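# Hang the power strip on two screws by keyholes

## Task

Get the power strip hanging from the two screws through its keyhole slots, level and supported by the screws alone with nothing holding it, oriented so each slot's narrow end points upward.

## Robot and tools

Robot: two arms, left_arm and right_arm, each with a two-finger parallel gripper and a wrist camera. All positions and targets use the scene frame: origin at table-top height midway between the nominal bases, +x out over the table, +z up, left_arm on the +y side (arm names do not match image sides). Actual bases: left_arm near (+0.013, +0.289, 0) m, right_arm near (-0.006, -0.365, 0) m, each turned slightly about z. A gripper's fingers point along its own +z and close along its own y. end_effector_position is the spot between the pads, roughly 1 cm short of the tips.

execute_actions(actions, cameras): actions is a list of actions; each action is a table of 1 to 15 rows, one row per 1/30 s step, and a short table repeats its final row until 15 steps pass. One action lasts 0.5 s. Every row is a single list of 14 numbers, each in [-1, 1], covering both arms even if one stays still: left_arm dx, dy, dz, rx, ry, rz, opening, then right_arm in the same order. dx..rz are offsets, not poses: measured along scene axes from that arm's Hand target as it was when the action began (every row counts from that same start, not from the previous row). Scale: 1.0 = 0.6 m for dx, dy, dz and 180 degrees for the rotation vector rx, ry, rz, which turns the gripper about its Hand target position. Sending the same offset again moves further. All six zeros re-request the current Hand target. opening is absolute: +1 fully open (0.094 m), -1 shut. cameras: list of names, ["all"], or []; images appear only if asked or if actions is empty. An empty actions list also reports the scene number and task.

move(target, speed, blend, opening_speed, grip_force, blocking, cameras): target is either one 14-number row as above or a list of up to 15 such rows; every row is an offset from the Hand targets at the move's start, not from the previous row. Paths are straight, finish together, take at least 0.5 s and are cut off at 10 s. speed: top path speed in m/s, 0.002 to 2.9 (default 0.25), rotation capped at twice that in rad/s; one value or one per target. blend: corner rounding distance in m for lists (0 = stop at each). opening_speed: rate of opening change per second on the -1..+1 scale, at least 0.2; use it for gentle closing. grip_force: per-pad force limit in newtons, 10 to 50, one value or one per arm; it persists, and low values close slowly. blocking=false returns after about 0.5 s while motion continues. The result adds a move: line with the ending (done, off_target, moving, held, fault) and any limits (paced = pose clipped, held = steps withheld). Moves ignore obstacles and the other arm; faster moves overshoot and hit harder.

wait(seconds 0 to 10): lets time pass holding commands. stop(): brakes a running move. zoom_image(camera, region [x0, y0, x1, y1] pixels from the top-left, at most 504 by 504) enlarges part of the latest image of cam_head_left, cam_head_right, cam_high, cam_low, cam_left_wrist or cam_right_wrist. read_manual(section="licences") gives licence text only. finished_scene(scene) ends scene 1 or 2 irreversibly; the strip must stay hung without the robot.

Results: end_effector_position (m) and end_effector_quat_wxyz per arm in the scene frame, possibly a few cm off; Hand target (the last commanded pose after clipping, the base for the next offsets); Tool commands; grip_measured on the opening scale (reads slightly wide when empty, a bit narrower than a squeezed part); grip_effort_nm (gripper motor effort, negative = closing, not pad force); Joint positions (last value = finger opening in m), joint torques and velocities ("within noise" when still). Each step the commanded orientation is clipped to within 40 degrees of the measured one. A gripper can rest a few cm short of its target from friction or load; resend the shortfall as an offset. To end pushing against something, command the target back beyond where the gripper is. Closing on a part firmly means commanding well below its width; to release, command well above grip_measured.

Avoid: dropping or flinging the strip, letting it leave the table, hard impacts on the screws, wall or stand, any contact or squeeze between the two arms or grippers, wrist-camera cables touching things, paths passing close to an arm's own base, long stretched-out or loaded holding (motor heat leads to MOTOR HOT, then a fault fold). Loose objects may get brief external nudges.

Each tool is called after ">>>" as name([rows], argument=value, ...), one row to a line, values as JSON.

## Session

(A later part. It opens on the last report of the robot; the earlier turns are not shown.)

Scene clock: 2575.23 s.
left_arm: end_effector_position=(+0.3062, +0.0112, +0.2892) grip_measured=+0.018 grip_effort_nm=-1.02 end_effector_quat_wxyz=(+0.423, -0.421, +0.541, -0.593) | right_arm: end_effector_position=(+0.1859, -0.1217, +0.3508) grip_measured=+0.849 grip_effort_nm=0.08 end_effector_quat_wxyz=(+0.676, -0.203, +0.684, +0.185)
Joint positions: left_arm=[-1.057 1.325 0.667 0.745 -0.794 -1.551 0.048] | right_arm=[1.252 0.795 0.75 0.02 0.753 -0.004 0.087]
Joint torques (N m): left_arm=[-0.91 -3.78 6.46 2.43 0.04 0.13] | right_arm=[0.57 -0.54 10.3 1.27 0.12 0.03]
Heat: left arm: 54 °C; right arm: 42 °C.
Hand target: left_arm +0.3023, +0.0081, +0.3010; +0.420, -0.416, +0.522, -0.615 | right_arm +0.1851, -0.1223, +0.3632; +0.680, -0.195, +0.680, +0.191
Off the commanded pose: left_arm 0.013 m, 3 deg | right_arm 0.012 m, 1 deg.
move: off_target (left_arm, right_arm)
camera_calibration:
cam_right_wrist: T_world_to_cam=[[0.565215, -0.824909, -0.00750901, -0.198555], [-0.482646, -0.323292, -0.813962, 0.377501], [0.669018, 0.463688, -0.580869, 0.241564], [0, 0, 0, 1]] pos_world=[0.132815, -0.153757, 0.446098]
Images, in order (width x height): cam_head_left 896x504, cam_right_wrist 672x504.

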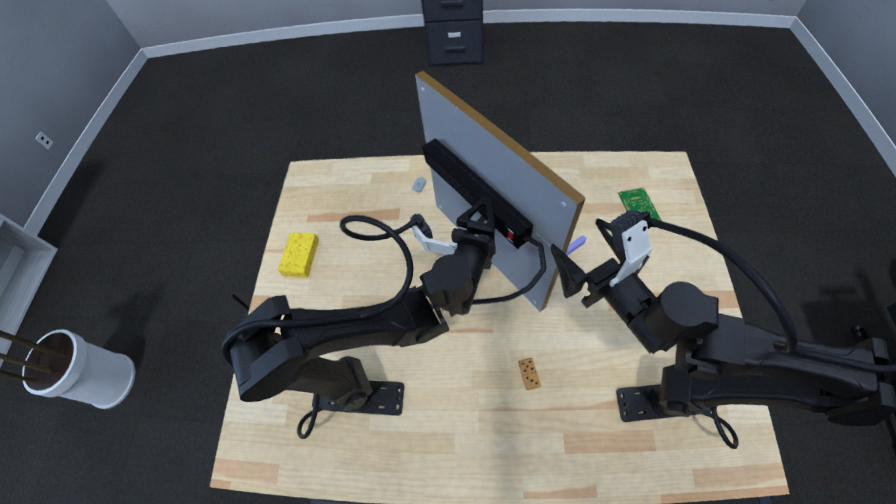

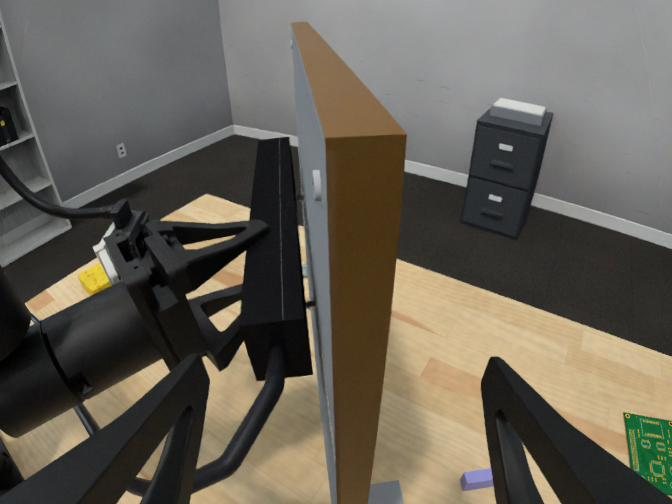

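>>> move(target=[-0.0125,-0.0055,-0.008,0.009,0.0075,-0.002,-0.4, 0,0,0,0,0,0,0.85], speed=0.06, cameras=["cam_head_left", "cam_right_wrist"])

>>> zoom_image(camera="cam_head_left", region=[410, 120, 540, 260])

>>> zoom_image(camera="cam_right_wrist", region=[220, 90, 380, 390])

Scene clock: 2585.23 s.
left_arm: end_effector_position=(+0.2987, +0.0054, +0.2847) grip_measured=+0.018 grip_effort_nm=-1.02 end_effector_quat_wxyz=(+0.421, -0.417, +0.551, -0.587) | right_arm: end_effector_position=(+0.1859, -0.1217, +0.3508) grip_measured=+0.849 grip_effort_nm=0.08 end_effector_quat_wxyz=(+0.676, -0.203, +0.684, +0.185)
Joint positions: left_arm=[-1.088 1.325 0.667 0.722 -0.813 -1.551 0.048] | right_arm=[1.252 0.795 0.75 0.02 0.753 -0.004 0.087]
Joint torques (N m): left_arm=[-0.75 -4.68 6.74 2.08 0 0.1] | right_arm=[0.58 -0.54 10.3 1.27 0.12 0.03]
Heat: left arm: 53 °C; right arm: 41 °C.
Hand target: left_arm +0.2948, +0.0048, +0.2962; +0.418, -0.416, +0.537, -0.604 | right_arm +0.1851, -0.1223, +0.3632; +0.680, -0.195, +0.680, +0.191
Off the commanded pose: left_arm 0.012 m, 3 deg | right_arm 0.012 m, 1 deg.
move: off_target (left_arm, right_arm)
camera_calibration:
cam_right_wrist: T_world_to_cam=[[0.565215, -0.824909, -0.00750901, -0.198555], [-0.482646, -0.323292, -0.813962, 0.377501], [0.669018, 0.463688, -0.580869, 0.241564], [0, 0, 0, 1]] pos_world=[0.132815, -0.153757, 0.446098]
Images, in order (width x height): cam_head_left 896x504, cam_right_wrist 672x504.

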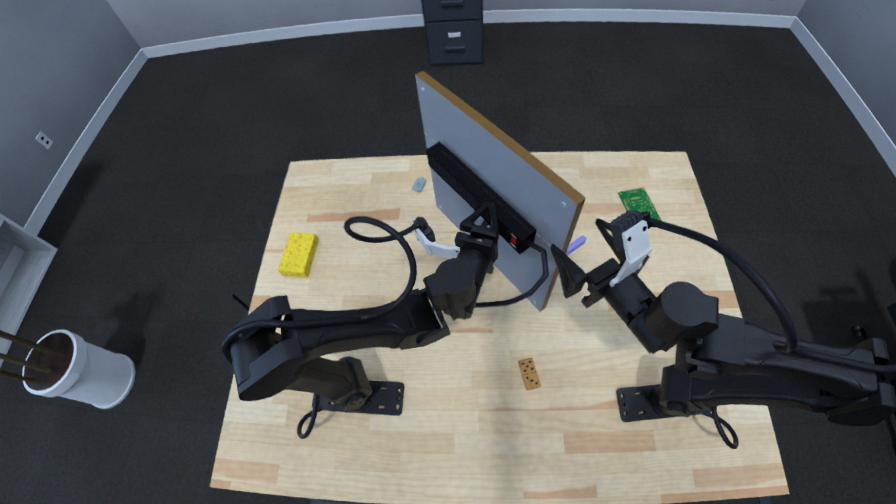

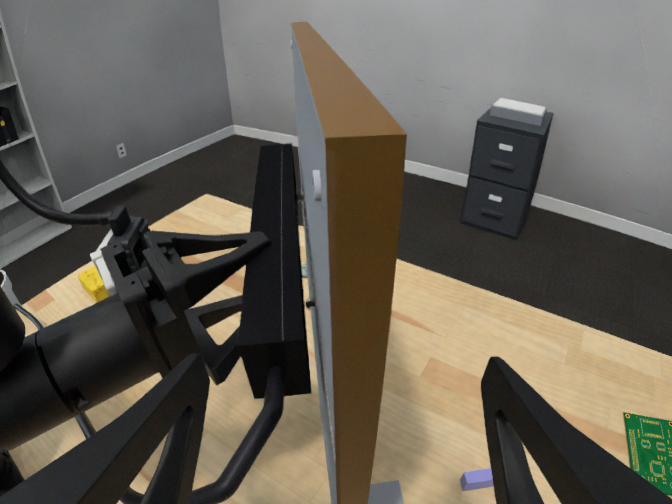

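Scaled by 3.600 from the camera's 896x504 image, which has a finer 1280x720 frame.

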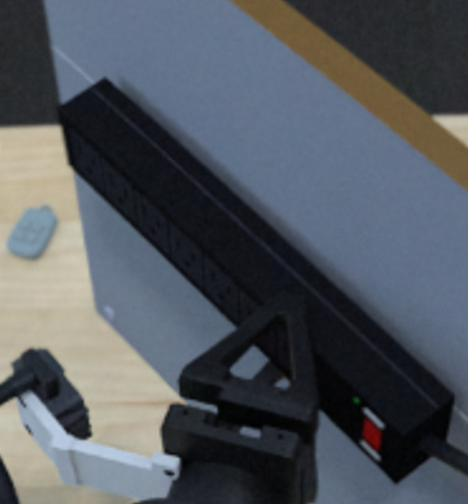

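Scaled by 1.680 from the camera's 672x504 image, which has a finer 960x720 frame.

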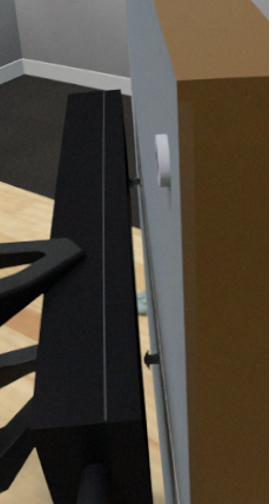

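>>> move(target=[-0.001,0.000,-0.0065,0.0075,0.006,0.0,-0.4, 0,0,0,0,0,0,0.85], speed=0.06, cameras=["cam_head_left", "cam_right_wrist"])

>>> zoom_image(camera="cam_head_left", region=[410, 120, 540, 260])

>>> zoom_image(camera="cam_right_wrist", region=[220, 90, 380, 390])

Scene clock: 2593.30 s.
left_arm: end_effector_position=(+0.2989, +0.0052, +0.2745) grip_measured=+0.018 grip_effort_nm=-1.02 end_effector_quat_wxyz=(+0.424, -0.414, +0.570, -0.569) | right_arm: end_effector_position=(+0.1859, -0.1217, +0.3508) grip_measured=+0.849 grip_effort_nm=0.09 end_effector_quat_wxyz=(+0.676, -0.203, +0.684, +0.185)
Joint positions: left_arm=[-1.088 1.325 0.667 0.67 -0.814 -1.551 0.048] | right_arm=[1.252 0.795 0.75 0.02 0.753 -0.004 0.087]
Joint torques (N m): left_arm=[-0.94 -5.45 7.32 2.08 -0.06 0] | right_arm=[0.58 -0.55 10.28 1.27 0.12 0.02]
Heat: left arm: 52 °C; right arm: 41 °C.
Hand target: left_arm +0.2942, +0.0048, +0.2923; +0.417, -0.417, +0.548, -0.593 | right_arm +0.1851, -0.1223, +0.3632; +0.680, -0.195, +0.680, +0.191
Off the commanded pose: left_arm 0.018 m, 4 deg | right_arm 0.012 m, 1 deg.
move: off_target (left_arm, right_arm)
camera_calibration:
cam_right_wrist: T_world_to_cam=[[0.565215, -0.824909, -0.00750901, -0.198555], [-0.482646, -0.323292, -0.813962, 0.377501], [0.669018, 0.463688, -0.580869, 0.241564], [0, 0, 0, 1]] pos_world=[0.132815, -0.153757, 0.446098]
Images, in order (width x height): cam_head_left 896x504, cam_right_wrist 672x504.

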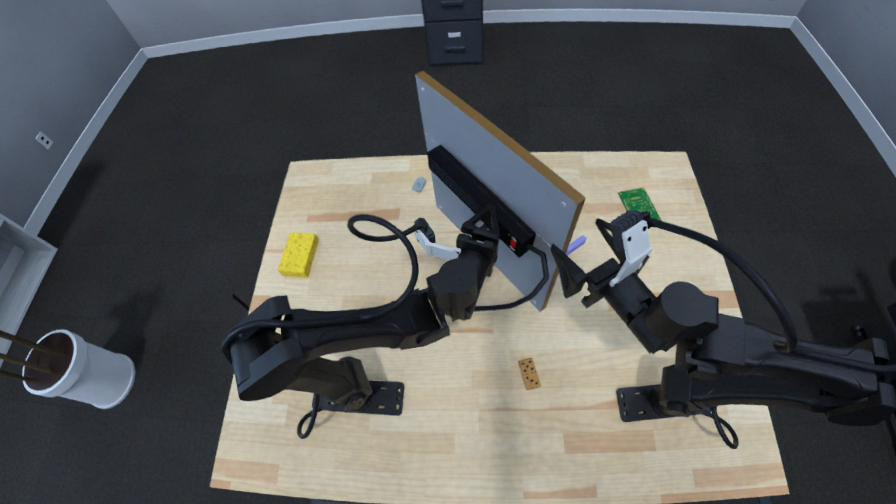

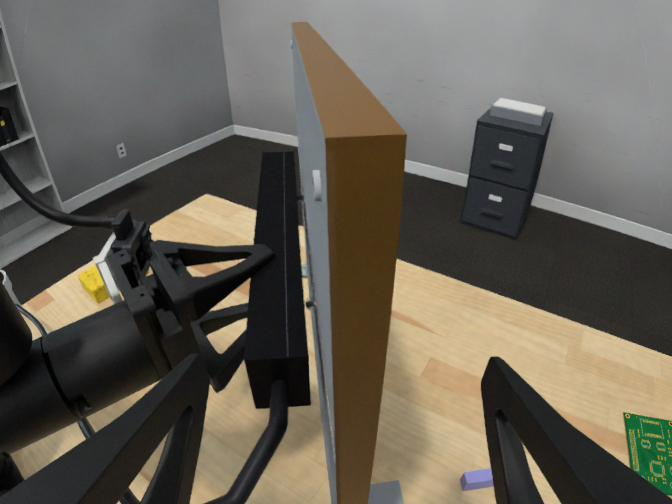

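Scaled by 3.600 from the camera's 896x504 image, which has a finer 1280x720 frame.

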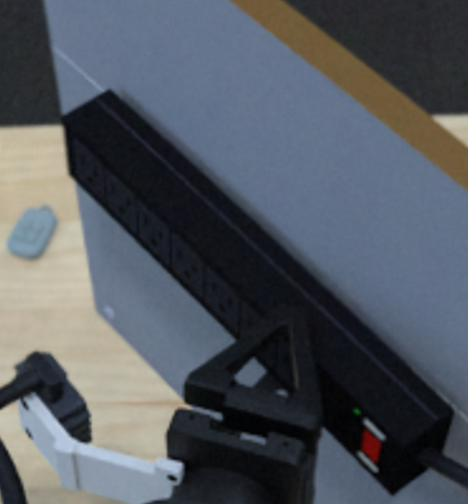

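Scaled by 1.680 from the camera's 672x504 image, which has a finer 960x720 frame.

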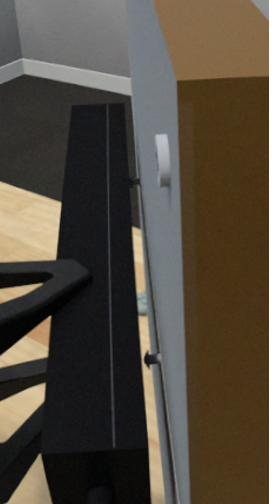

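>>> move([
  [0,0,0,-0.0058,0.0018,0.003,-0.4, 0,0,0,0,0,0,0.85],
  [0.0099,-0.0124,0,-0.0058,0.0018,0.003,-0.4, 0,0,0,0,0,0,0.85],
], speed=0.05, cameras=["cam_head_left", "cam_right_wrist"])

>>> zoom_image(camera="cam_head_left", region=[410, 120, 540, 260])

>>> zoom_image(camera="cam_right_wrist", region=[220, 90, 380, 390])

Scene clock: 2602.57 s.
left_arm: end_effector_position=(+0.2989, +0.0034, +0.2682) grip_measured=+0.018 grip_effort_nm=-1.02 end_effector_quat_wxyz=(+0.422, -0.421, +0.570, -0.565) | right_arm: end_effector_position=(+0.1859, -0.1217, +0.3508) grip_measured=+0.849 grip_effort_nm=0.08 end_effector_quat_wxyz=(+0.676, -0.203, +0.684, +0.185)
Joint positions: left_arm=[-1.094 1.342 0.667 0.668 -0.829 -1.569 0.048] | right_arm=[1.252 0.795 0.75 0.02 0.753 -0.004 0.087]
Joint torques (N m): left_arm=[-0.27 -3.78 10.07 2.21 -0.03 0.01] | right_arm=[0.58 -0.54 10.29 1.27 0.13 0.02]
Heat: left arm: 52 °C; right arm: 41 °C.
Hand target: left_arm +0.3002, -0.0026, +0.2922; +0.415, -0.425, +0.542, -0.595 | right_arm +0.1851, -0.1223, +0.3632; +0.680, -0.195, +0.680, +0.191
Off the commanded pose: left_arm 0.025 m, 5 deg | right_arm 0.012 m, 1 deg.
move: off_target (left_arm, right_arm)
camera_calibration:
cam_right_wrist: T_world_to_cam=[[0.565215, -0.824909, -0.00750901, -0.198555], [-0.482646, -0.323292, -0.813962, 0.377501], [0.669018, 0.463688, -0.580869, 0.241564], [0, 0, 0, 1]] pos_world=[0.132815, -0.153757, 0.446098]
Images, in order (width x height): cam_head_left 896x504, cam_right_wrist 672x504.

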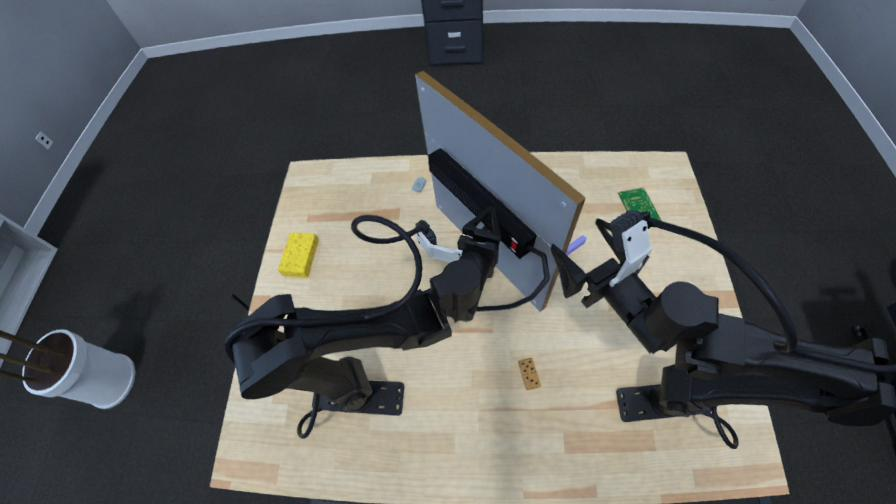

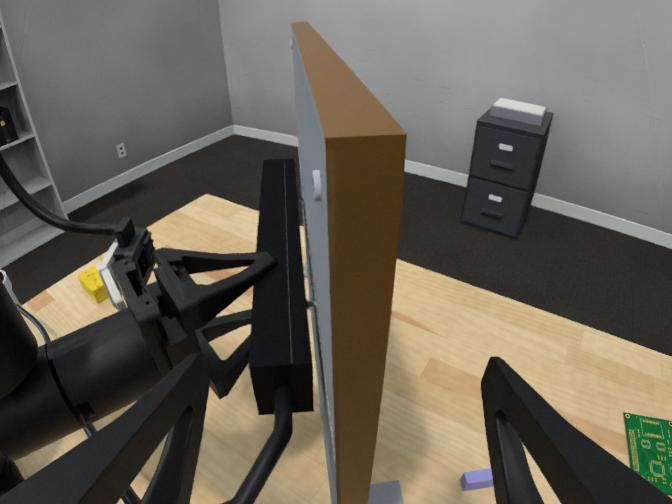

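Scaled by 3.600 from the camera's 896x504 image, which has a finer 1280x720 frame.

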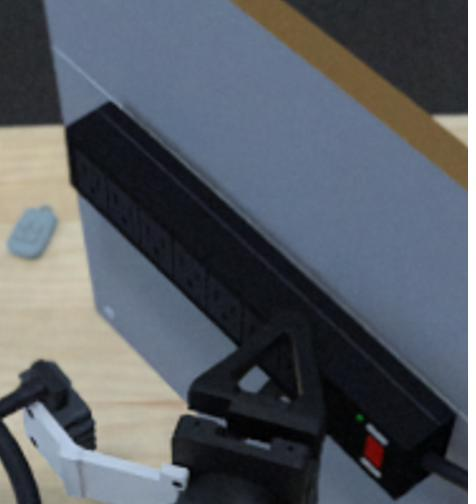

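Scaled by 1.680 from the camera's 672x504 image, which has a finer 960x720 frame.

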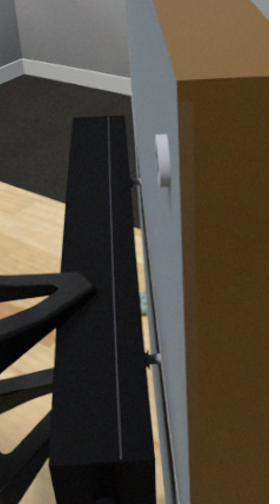

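>>> move(target=[0.0007,0.007,0.055,0,0,0,-0.4, 0,0,0,0,0,0,0.85], speed=0.05, cameras=["cam_head_left", "cam_right_wrist"])

>>> zoom_image(camera="cam_head_left", region=[410, 120, 540, 260])

>>> zoom_image(camera="cam_right_wrist", region=[220, 90, 380, 390])

Scene clock: 2609.87 s.
left_arm: end_effector_position=(+0.2993, +0.0033, +0.2825) grip_measured=+0.018 grip_effort_nm=-1.02 end_effector_quat_wxyz=(+0.425, -0.419, +0.583, -0.551) | right_arm: end_effector_position=(+0.1859, -0.1217, +0.3508) grip_measured=+0.849 grip_effort_nm=0.09 end_effector_quat_wxyz=(+0.676, -0.203, +0.684, +0.185)
Joint positions: left_arm=[-1.094 1.307 0.734 0.528 -0.83 -1.57 0.048] | right_arm=[1.252 0.795 0.75 0.02 0.753 -0.004 0.087]
Joint torques (N m): left_arm=[0.36 -6.17 11.85 2.13 0.04 -0.01] | right_arm=[0.57 -0.54 10.32 1.27 0.12 0.03]
Heat: left arm: 53 °C; right arm: 40 °C.
Hand target: left_arm +0.3006, +0.0016, +0.3252; +0.415, -0.425, +0.542, -0.595 | right_arm +0.1851, -0.1223, +0.3632; +0.680, -0.195, +0.680, +0.191
Off the commanded pose: left_arm 0.043 m, 7 deg | right_arm 0.012 m, 1 deg.
move: off_target (left_arm, right_arm)
camera_calibration:
cam_right_wrist: T_world_to_cam=[[0.565215, -0.824909, -0.00750901, -0.198555], [-0.482646, -0.323292, -0.813962, 0.377501], [0.669018, 0.463688, -0.580869, 0.241564], [0, 0, 0, 1]] pos_world=[0.132815, -0.153757, 0.446098]
Images, in order (width x height): cam_head_left 896x504, cam_right_wrist 672x504.

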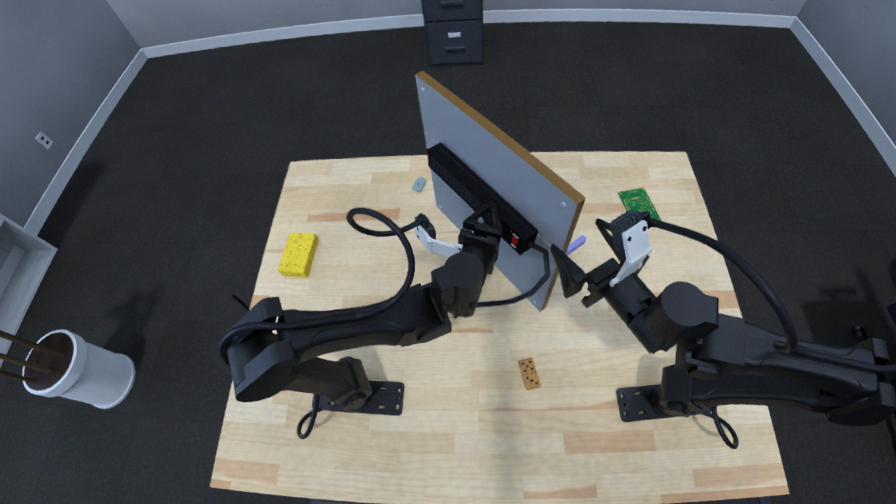

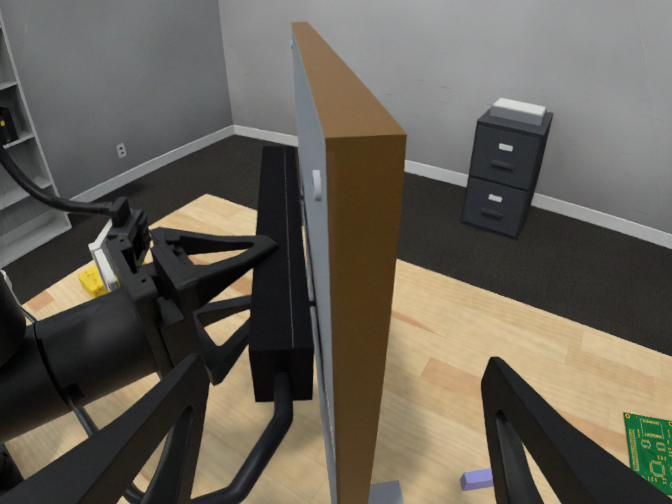

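Scaled by 3.600 from the camera's 896x504 image, which has a finer 1280x720 frame.

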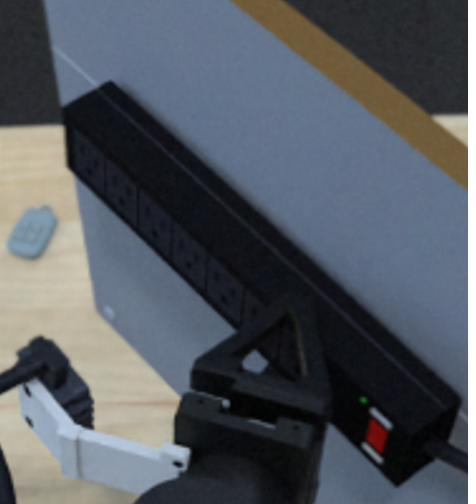

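Scaled by 1.680 from the camera's 672x504 image, which has a finer 960x720 frame.

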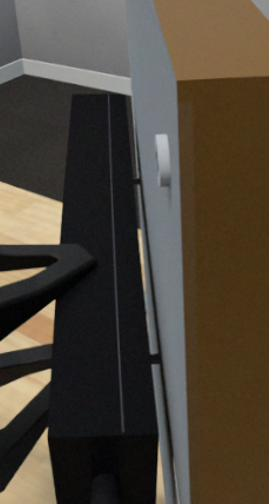

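>>> move([
  [-0.001,0.012,-0.01,0,0,0,-0.4, 0,0,0,0,0,0,0.85],
  [0.008,0.0185,-0.045,0,0,0,-0.4, 0,0,0,0,0,0,0.85],
], speed=0.05, cameras=["cam_head_left", "cam_right_wrist"])

>>> zoom_image(camera="cam_head_left", region=[410, 120, 540, 260])

>>> zoom_image(camera="cam_right_wrist", region=[220, 90, 380, 390])

Scene clock: 2617.97 s.
left_arm: end_effector_position=(+0.3051, +0.0107, +0.2844) grip_measured=+0.018 grip_effort_nm=-1.02 end_effector_quat_wxyz=(+0.419, -0.421, +0.567, -0.570) | right_arm: end_effector_position=(+0.1859, -0.1217, +0.3508) grip_measured=+0.849 grip_effort_nm=0.08 end_effector_quat_wxyz=(+0.676, -0.203, +0.684, +0.185)
Joint positions: left_arm=[-1.058 1.297 0.697 0.602 -0.787 -1.574 0.048] | right_arm=[1.252 0.795 0.75 0.02 0.753 -0.004 0.087]
Joint torques (N m): left_arm=[0.54 -4.33 6.42 2.43 0.05 -0.01] | right_arm=[0.57 -0.54 10.3 1.27 0.12 0.03]
Heat: left arm: 52 °C; right arm: 40 °C.
Hand target: left_arm +0.3053, +0.0127, +0.2982; +0.415, -0.425, +0.542, -0.595 | right_arm +0.1851, -0.1223, +0.3632; +0.680, -0.195, +0.680, +0.191
Off the commanded pose: left_arm 0.014 m, 4 deg | right_arm 0.012 m, 1 deg.
move: off_target (left_arm, right_arm)
camera_calibration:
cam_right_wrist: T_world_to_cam=[[0.565215, -0.824909, -0.00750901, -0.198555], [-0.482646, -0.323292, -0.813962, 0.377501], [0.669018, 0.463688, -0.580869, 0.241564], [0, 0, 0, 1]] pos_world=[0.132815, -0.153757, 0.446098]
Images, in order (width x height): cam_head_left 896x504, cam_right_wrist 672x504.

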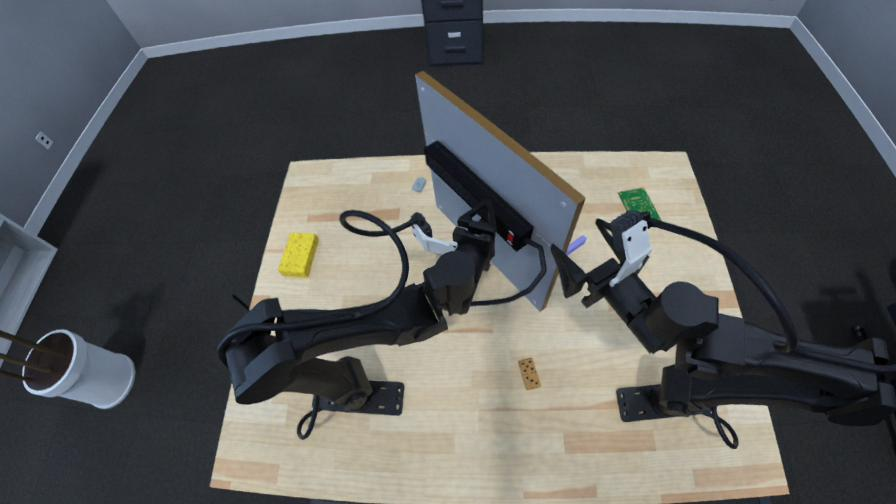

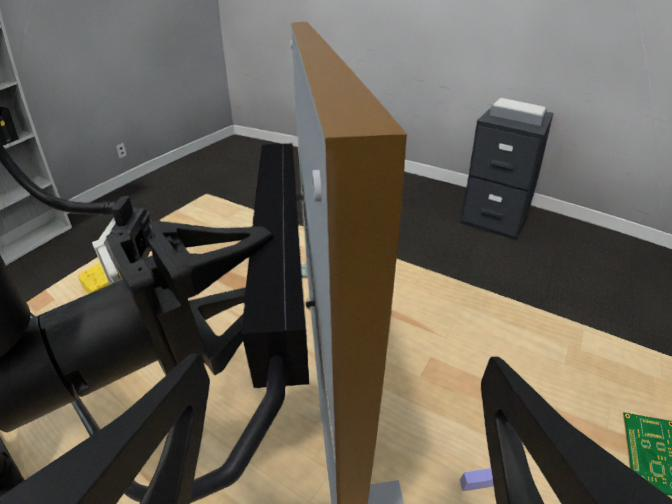

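Scaled by 3.600 from the camera's 896x504 image, which has a finer 1280x720 frame.

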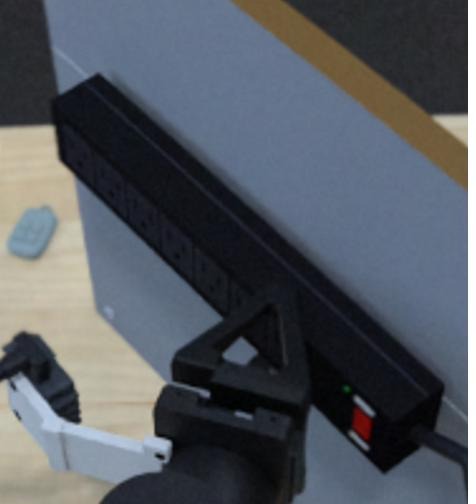

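Scaled by 1.680 from the camera's 672x504 image, which has a finer 960x720 frame.

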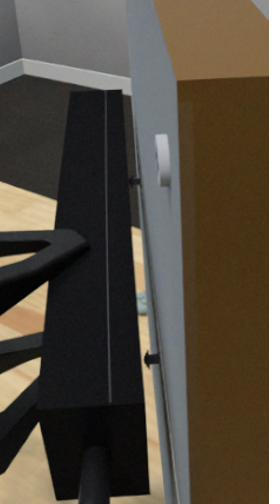

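>>> move(target=[-0.0035,-0.0035,-0.0135,0,0,0,-0.4, 0,0,0,0,0,0,0.85], speed=0.05, cameras=["cam_head_left", "cam_right_wrist"])

>>> zoom_image(camera="cam_head_left", region=[410, 120, 540, 260])

>>> zoom_image(camera="cam_right_wrist", region=[220, 90, 380, 390])

Scene clock: 2625.77 s.
left_arm: end_effector_position=(+0.3049, +0.0111, +0.2801) grip_measured=+0.018 grip_effort_nm=-1.02 end_effector_quat_wxyz=(+0.418, -0.422, +0.563, -0.574) | right_arm: end_effector_position=(+0.1859, -0.1217, +0.3508) grip_measured=+0.849 grip_effort_nm=0.09 end_effector_quat_wxyz=(+0.676, -0.203, +0.684, +0.185)
Joint positions: left_arm=[-1.058 1.306 0.676 0.643 -0.787 -1.575 0.048] | right_arm=[1.252 0.795 0.75 0.02 0.753 -0.004 0.087]
Joint torques (N m): left_arm=[-0.44 -3.71 6.27 2.45 -0.07 -0.02] | right_arm=[0.58 -0.55 10.29 1.27 0.12 0.02]
Heat: left arm: 53 °C; right arm: 40 °C.
Hand target: left_arm +0.3032, +0.0105, +0.2900; +0.415, -0.425, +0.542, -0.595 | right_arm +0.1851, -0.1223, +0.3632; +0.680, -0.195, +0.680, +0.191
Off the commanded pose: left_arm 0.010 m, 3 deg | right_arm 0.012 m, 1 deg.
move: off_target (left_arm, right_arm)
camera_calibration:
cam_right_wrist: T_world_to_cam=[[0.565215, -0.824909, -0.00750901, -0.198555], [-0.482646, -0.323292, -0.813962, 0.377501], [0.669018, 0.463688, -0.580869, 0.241564], [0, 0, 0, 1]] pos_world=[0.132815, -0.153757, 0.446098]
Images, in order (width x height): cam_head_left 896x504, cam_right_wrist 672x504.

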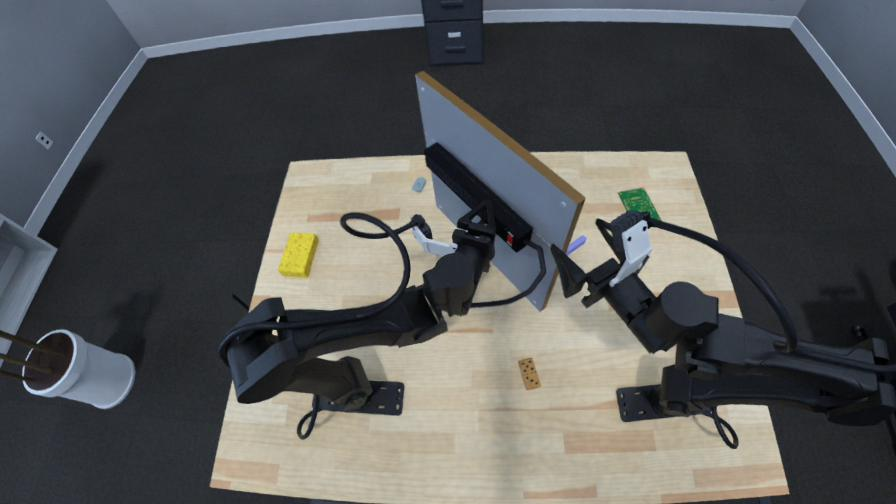

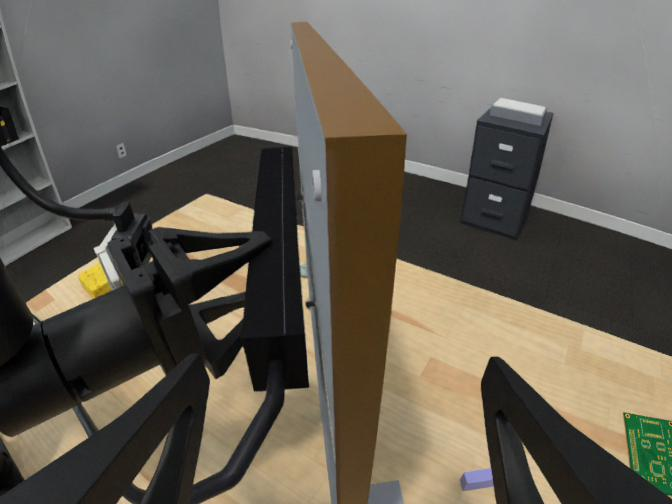

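Scaled by 3.600 from the camera's 896x504 image, which has a finer 1280x720 frame.

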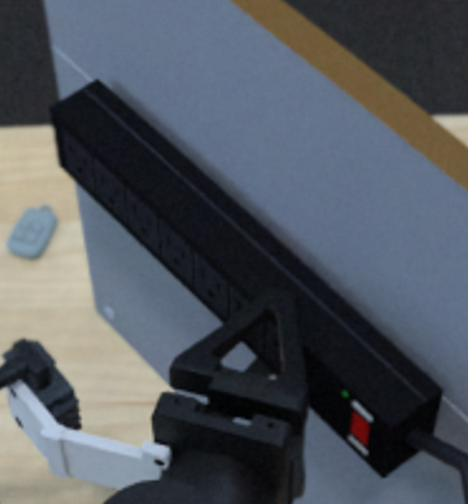

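Scaled by 1.680 from the camera's 672x504 image, which has a finer 960x720 frame.

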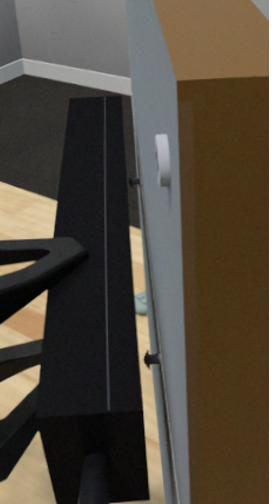

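>>> move(target=[-0.0072,-0.0057,-0.0165,0,0,0,-0.4, 0,0,0,0,0,0,0.85], speed=0.05, cameras=["cam_head_left", "cam_right_wrist"])

>>> zoom_image(camera="cam_head_left", region=[410, 120, 540, 260])

>>> zoom_image(camera="cam_right_wrist", region=[220, 90, 380, 390])

Scene clock: 2655.13 s.
left_arm: end_effector_position=(+0.3016, +0.0085, +0.2710) grip_measured=+0.018 grip_effort_nm=-1.02 end_effector_quat_wxyz=(+0.418, -0.423, +0.561, -0.576) | right_arm: end_effector_position=(+0.1859, -0.1217, +0.3508) grip_measured=+0.849 grip_effort_nm=0.09 end_effector_quat_wxyz=(+0.676, -0.203, +0.684, +0.185)
Joint positions: left_arm=[-1.075 1.33 0.65 0.698 -0.807 -1.576 0.048] | right_arm=[1.252 0.795 0.75 0.02 0.753 -0.004 0.087]
Joint torques (N m): left_arm=[-0.69 -3.75 6.23 2.4 -0.1 0.05] | right_arm=[0.58 -0.54 10.29 1.27 0.12 0.03]
Heat: left arm: 55 °C; right arm: 40 °C.
Hand target: left_arm +0.2989, +0.0072, +0.2802; +0.415, -0.425, +0.542, -0.595 | right_arm +0.1851, -0.1223, +0.3632; +0.680, -0.195, +0.680, +0.191
Off the commanded pose: left_arm 0.010 m, 3 deg | right_arm 0.012 m, 1 deg.
move: off_target (left_arm, right_arm)
camera_calibration:
cam_right_wrist: T_world_to_cam=[[0.565215, -0.824909, -0.00750901, -0.198555], [-0.482646, -0.323292, -0.813962, 0.377501], [0.669018, 0.463688, -0.580869, 0.241564], [0, 0, 0, 1]] pos_world=[0.132815, -0.153757, 0.446098]
Images, in order (width x height): cam_head_left 896x504, cam_right_wrist 672x504.

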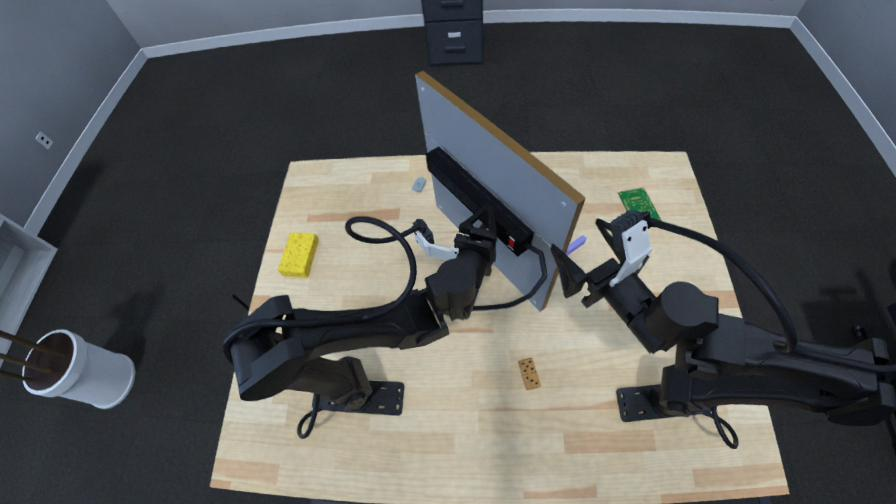

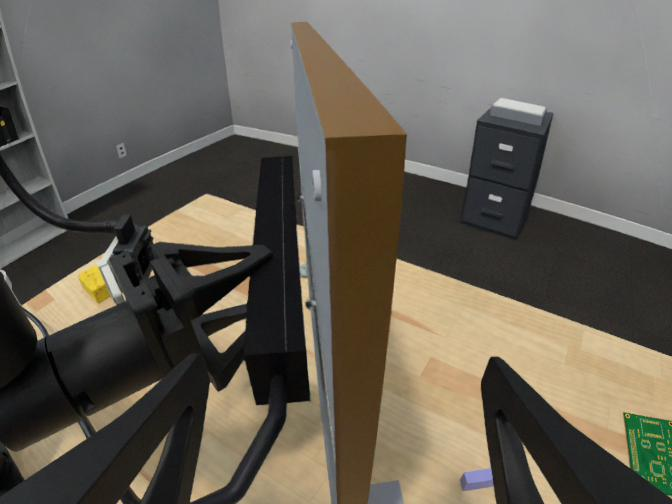

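Scaled by 3.600 from the camera's 896x504 image, which has a finer 1280x720 frame.

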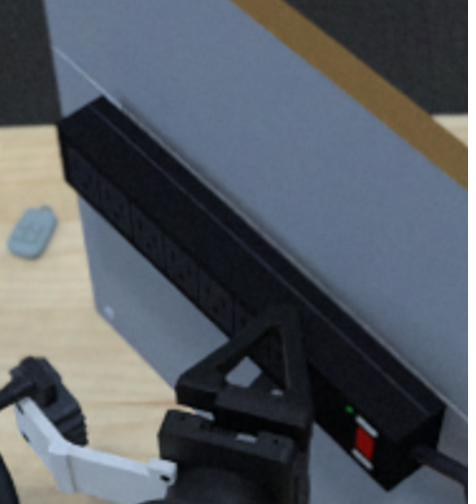

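Scaled by 1.680 from the camera's 672x504 image, which has a finer 960x720 frame.

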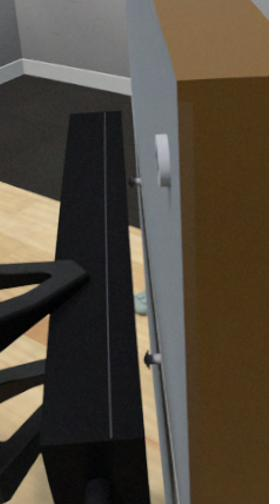

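>>> move([
  [0.0017,0.0014,0.085,-0.0018,0.0021,0,-0.4, 0,0,0,0,0,0,0.85],
  [0.0017,0.0014,0.006,-0.0018,0.0021,0,-0.4, 0,0,0,0,0,0,0.85],
], speed=0.08, cameras=["cam_head_left", "cam_right_wrist"])

>>> zoom_image(camera="cam_head_left", region=[410, 120, 540, 260])

>>> zoom_image(camera="cam_right_wrist", region=[220, 90, 380, 390])

Scene clock: 2679.23 s.
left_arm: end_effector_position=(+0.3014, +0.0091, +0.2737) grip_measured=+0.018 grip_effort_nm=-1.02 end_effector_quat_wxyz=(+0.415, -0.427, +0.561, -0.575) | right_arm: end_effector_position=(+0.1859, -0.1217, +0.3508) grip_measured=+0.849 grip_effort_nm=0.08 end_effector_quat_wxyz=(+0.676, -0.203, +0.684, +0.185)
Joint positions: left_arm=[-1.075 1.318 0.661 0.666 -0.807 -1.59 0.048] | right_arm=[1.252 0.795 0.75 0.02 0.753 -0.004 0.087]
Joint torques (N m): left_arm=[-0.35 -3.64 6.41 2.36 -0.03 0.06] | right_arm=[0.58 -0.54 10.29 1.26 0.12 0.02]
Heat: left arm: 52 °C; right arm: 40 °C.
Hand target: left_arm +0.3000, +0.0080, +0.2837; +0.412, -0.428, +0.541, -0.595 | right_arm +0.1851, -0.1223, +0.3632; +0.680, -0.195, +0.680, +0.191
Off the commanded pose: left_arm 0.010 m, 3 deg | right_arm 0.012 m, 1 deg.
move: off_target (left_arm, right_arm)
camera_calibration:
cam_right_wrist: T_world_to_cam=[[0.565215, -0.824909, -0.00750901, -0.198555], [-0.482646, -0.323292, -0.813962, 0.377501], [0.669018, 0.463688, -0.580869, 0.241564], [0, 0, 0, 1]] pos_world=[0.132815, -0.153757, 0.446098]
Images, in order (width x height): cam_head_left 896x504, cam_right_wrist 672x504.

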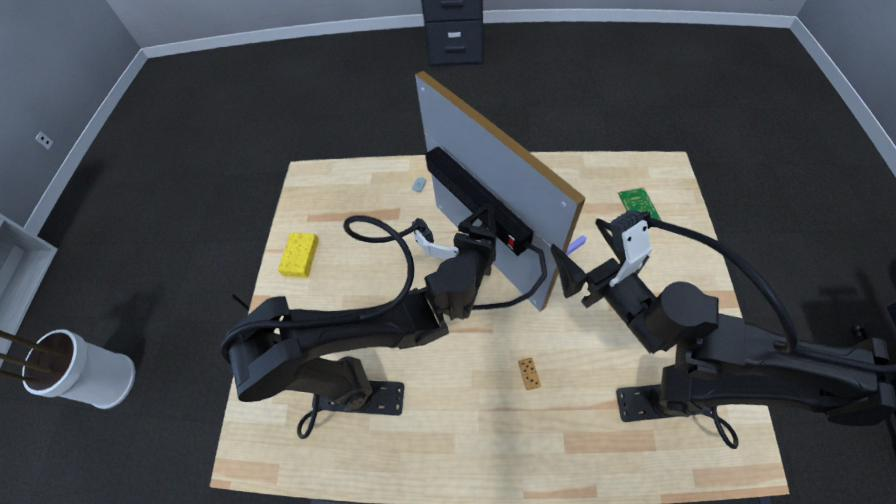

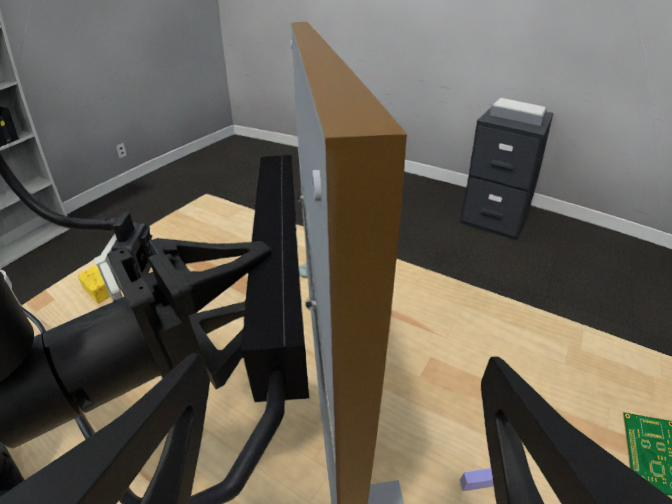

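Scaled by 3.600 from the camera's 896x504 image, which has a finer 1280x720 frame.

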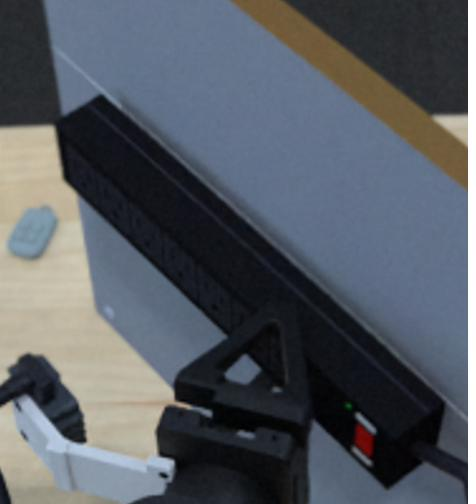

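Scaled by 1.680 from the camera's 672x504 image, which has a finer 960x720 frame.

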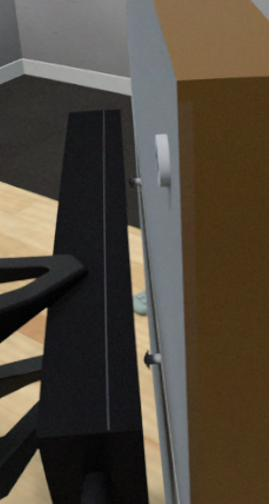

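>>> move(target=[0.0083,-0.0104,0,0,0,0,-0.4, 0,0,0,0,0,0,0.85], speed=0.03, cameras=["cam_head_left", "cam_right_wrist"])

>>> zoom_image(camera="cam_head_left", region=[410, 120, 540, 260])

>>> zoom_image(camera="cam_right_wrist", region=[220, 90, 380, 390])

Scene clock: 2688.27 s.
left_arm: end_effector_position=(+0.3035, +0.0072, +0.2672) grip_measured=+0.018 grip_effort_nm=-1.02 end_effector_quat_wxyz=(+0.418, -0.428, +0.564, -0.569) | right_arm: end_effector_position=(+0.1859, -0.1217, +0.3508) grip_measured=+0.849 grip_effort_nm=0.09 end_effector_quat_wxyz=(+0.676, -0.203, +0.684, +0.185)
Joint positions: left_arm=[-1.075 1.343 0.661 0.679 -0.816 -1.59 0.048] | right_arm=[1.252 0.795 0.75 0.02 0.753 -0.004 0.087]
Joint torques (N m): left_arm=[0.14 -3.4 8.34 2.4 0.11 0.09] | right_arm=[0.57 -0.55 10.3 1.27 0.12 0.02]
Heat: left arm: 53 °C; right arm: 40 °C.
Hand target: left_arm +0.3049, +0.0018, +0.2837; +0.412, -0.428, +0.541, -0.595 | right_arm +0.1851, -0.1223, +0.3632; +0.680, -0.195, +0.680, +0.191
Off the commanded pose: left_arm 0.018 m, 4 deg | right_arm 0.012 m, 1 deg.
move: off_target (left_arm, right_arm)
camera_calibration:
cam_right_wrist: T_world_to_cam=[[0.565215, -0.824909, -0.00750901, -0.198555], [-0.482646, -0.323292, -0.813962, 0.377501], [0.669018, 0.463688, -0.580869, 0.241564], [0, 0, 0, 1]] pos_world=[0.132815, -0.153757, 0.446098]
Images, in order (width x height): cam_head_left 896x504, cam_right_wrist 672x504.

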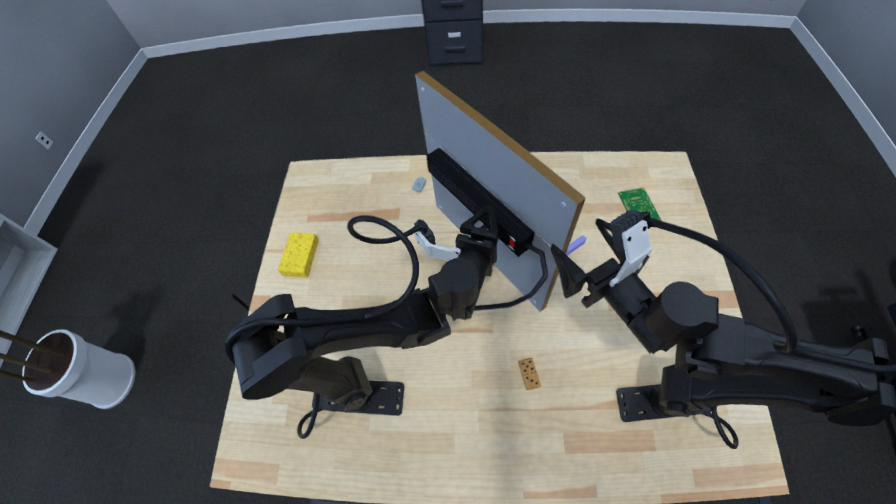

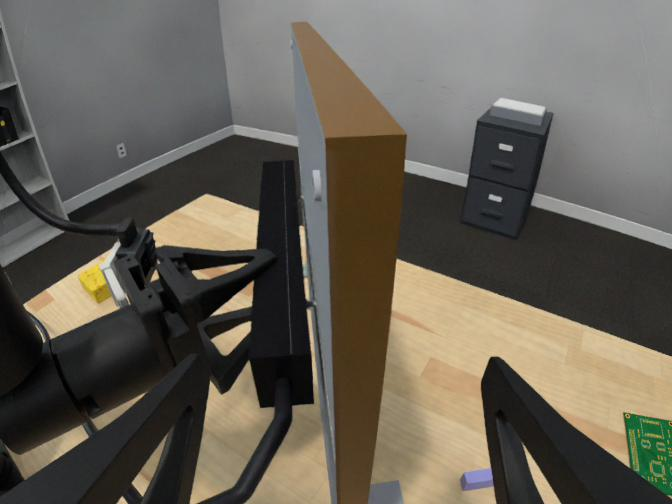

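Scaled by 3.600 from the camera's 896x504 image, which has a finer 1280x720 frame.

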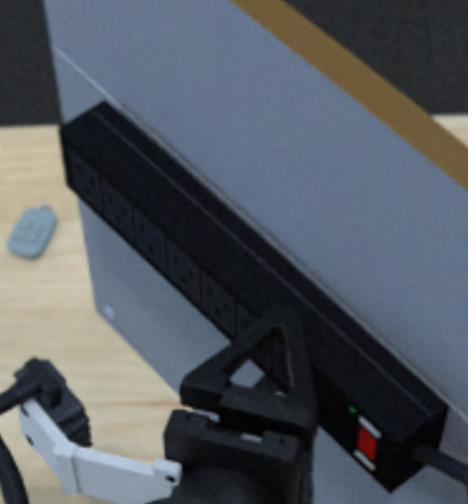

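Scaled by 1.680 from the camera's 672x504 image, which has a finer 960x720 frame.

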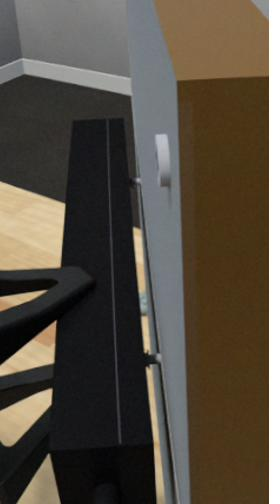

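>>> move([
  [-0.0083,0.0104,0.085,0,0,0,-0.4, 0,0,0,0,0,0,0.85],
  [-0.0083,0.0104,0.0135,0,0,0,-0.4, 0,0,0,0,0,0,0.85],
  [0,0,0.0135,0,0,0,-0.4, 0,0,0,0,0,0,0.85],
], speed=[0.08,0.08,0.03], cameras=["cam_head_left", "cam_right_wrist"])

>>> zoom_image(camera="cam_head_left", region=[410, 120, 540, 260])

>>> zoom_image(camera="cam_right_wrist", region=[220, 90, 380, 390])

Scene clock: 2700.33 s.
left_arm: end_effector_position=(+0.3038, +0.0059, +0.2726) grip_measured=+0.018 grip_effort_nm=-1.02 end_effector_quat_wxyz=(+0.418, -0.427, +0.567, -0.566) | right_arm: end_effector_position=(+0.1859, -0.1217, +0.3508) grip_measured=+0.849 grip_effort_nm=0.09 end_effector_quat_wxyz=(+0.676, -0.203, +0.684, +0.185)
Joint positions: left_arm=[-1.075 1.333 0.685 0.635 -0.813 -1.59 0.048] | right_arm=[1.252 0.795 0.75 0.02 0.753 -0.004 0.087]
Joint torques (N m): left_arm=[-0.08 -3.85 8.36 2.41 0.03 0.04] | right_arm=[0.59 -0.55 10.3 1.27 0.12 0.02]
Heat: left arm: 52 °C; right arm: 40 °C.
Hand target: left_arm +0.3050, +0.0018, +0.2921; +0.412, -0.428, +0.541, -0.595 | right_arm +0.1851, -0.1223, +0.3632; +0.680, -0.195, +0.680, +0.191
Off the commanded pose: left_arm 0.020 m, 5 deg | right_arm 0.012 m, 1 deg.
move: off_target (left_arm, right_arm)
camera_calibration:
cam_right_wrist: T_world_to_cam=[[0.565215, -0.824909, -0.00750901, -0.198555], [-0.482646, -0.323292, -0.813962, 0.377501], [0.669018, 0.463688, -0.580869, 0.241564], [0, 0, 0, 1]] pos_world=[0.132815, -0.153757, 0.446098]
Images, in order (width x height): cam_head_left 896x504, cam_right_wrist 672x504.

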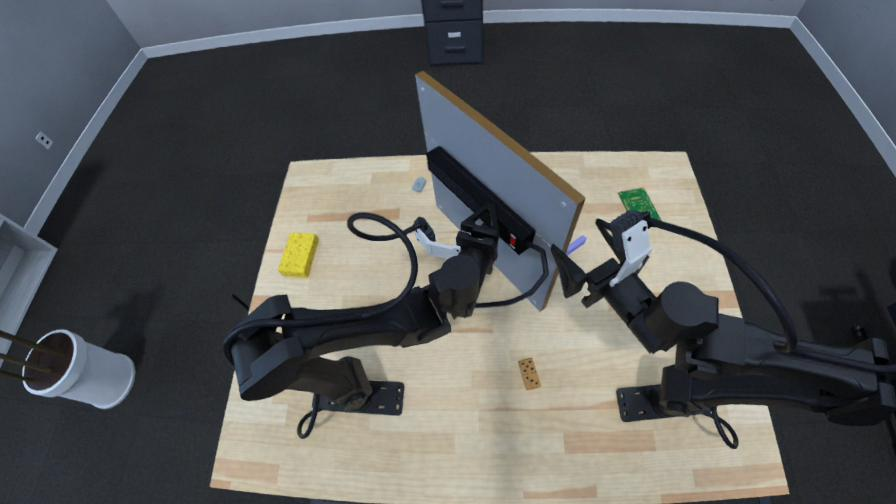

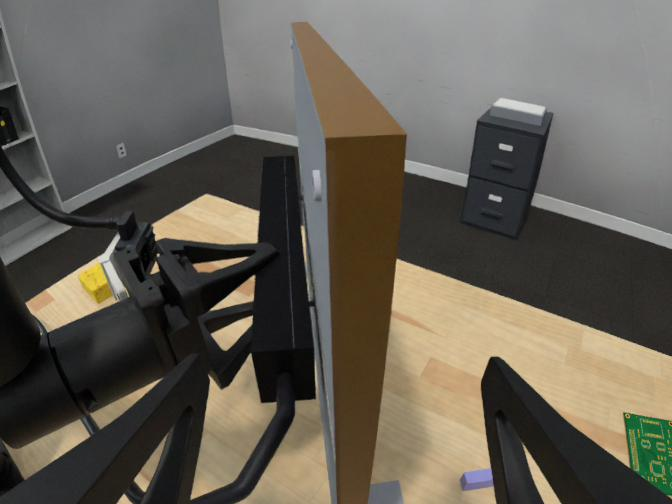

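Scaled by 3.600 from the camera's 896x504 image, which has a finer 1280x720 frame.

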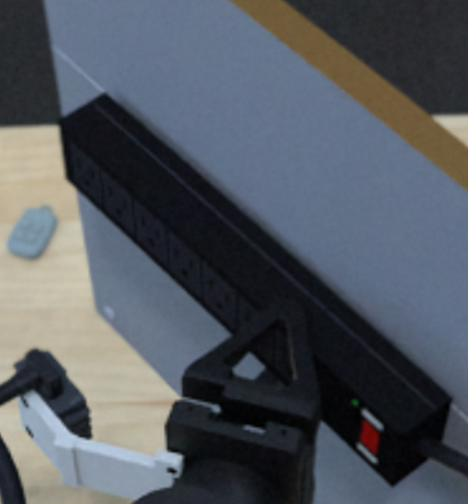

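Scaled by 1.680 from the camera's 672x504 image, which has a finer 960x720 frame.

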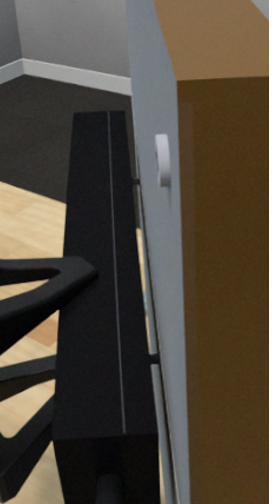

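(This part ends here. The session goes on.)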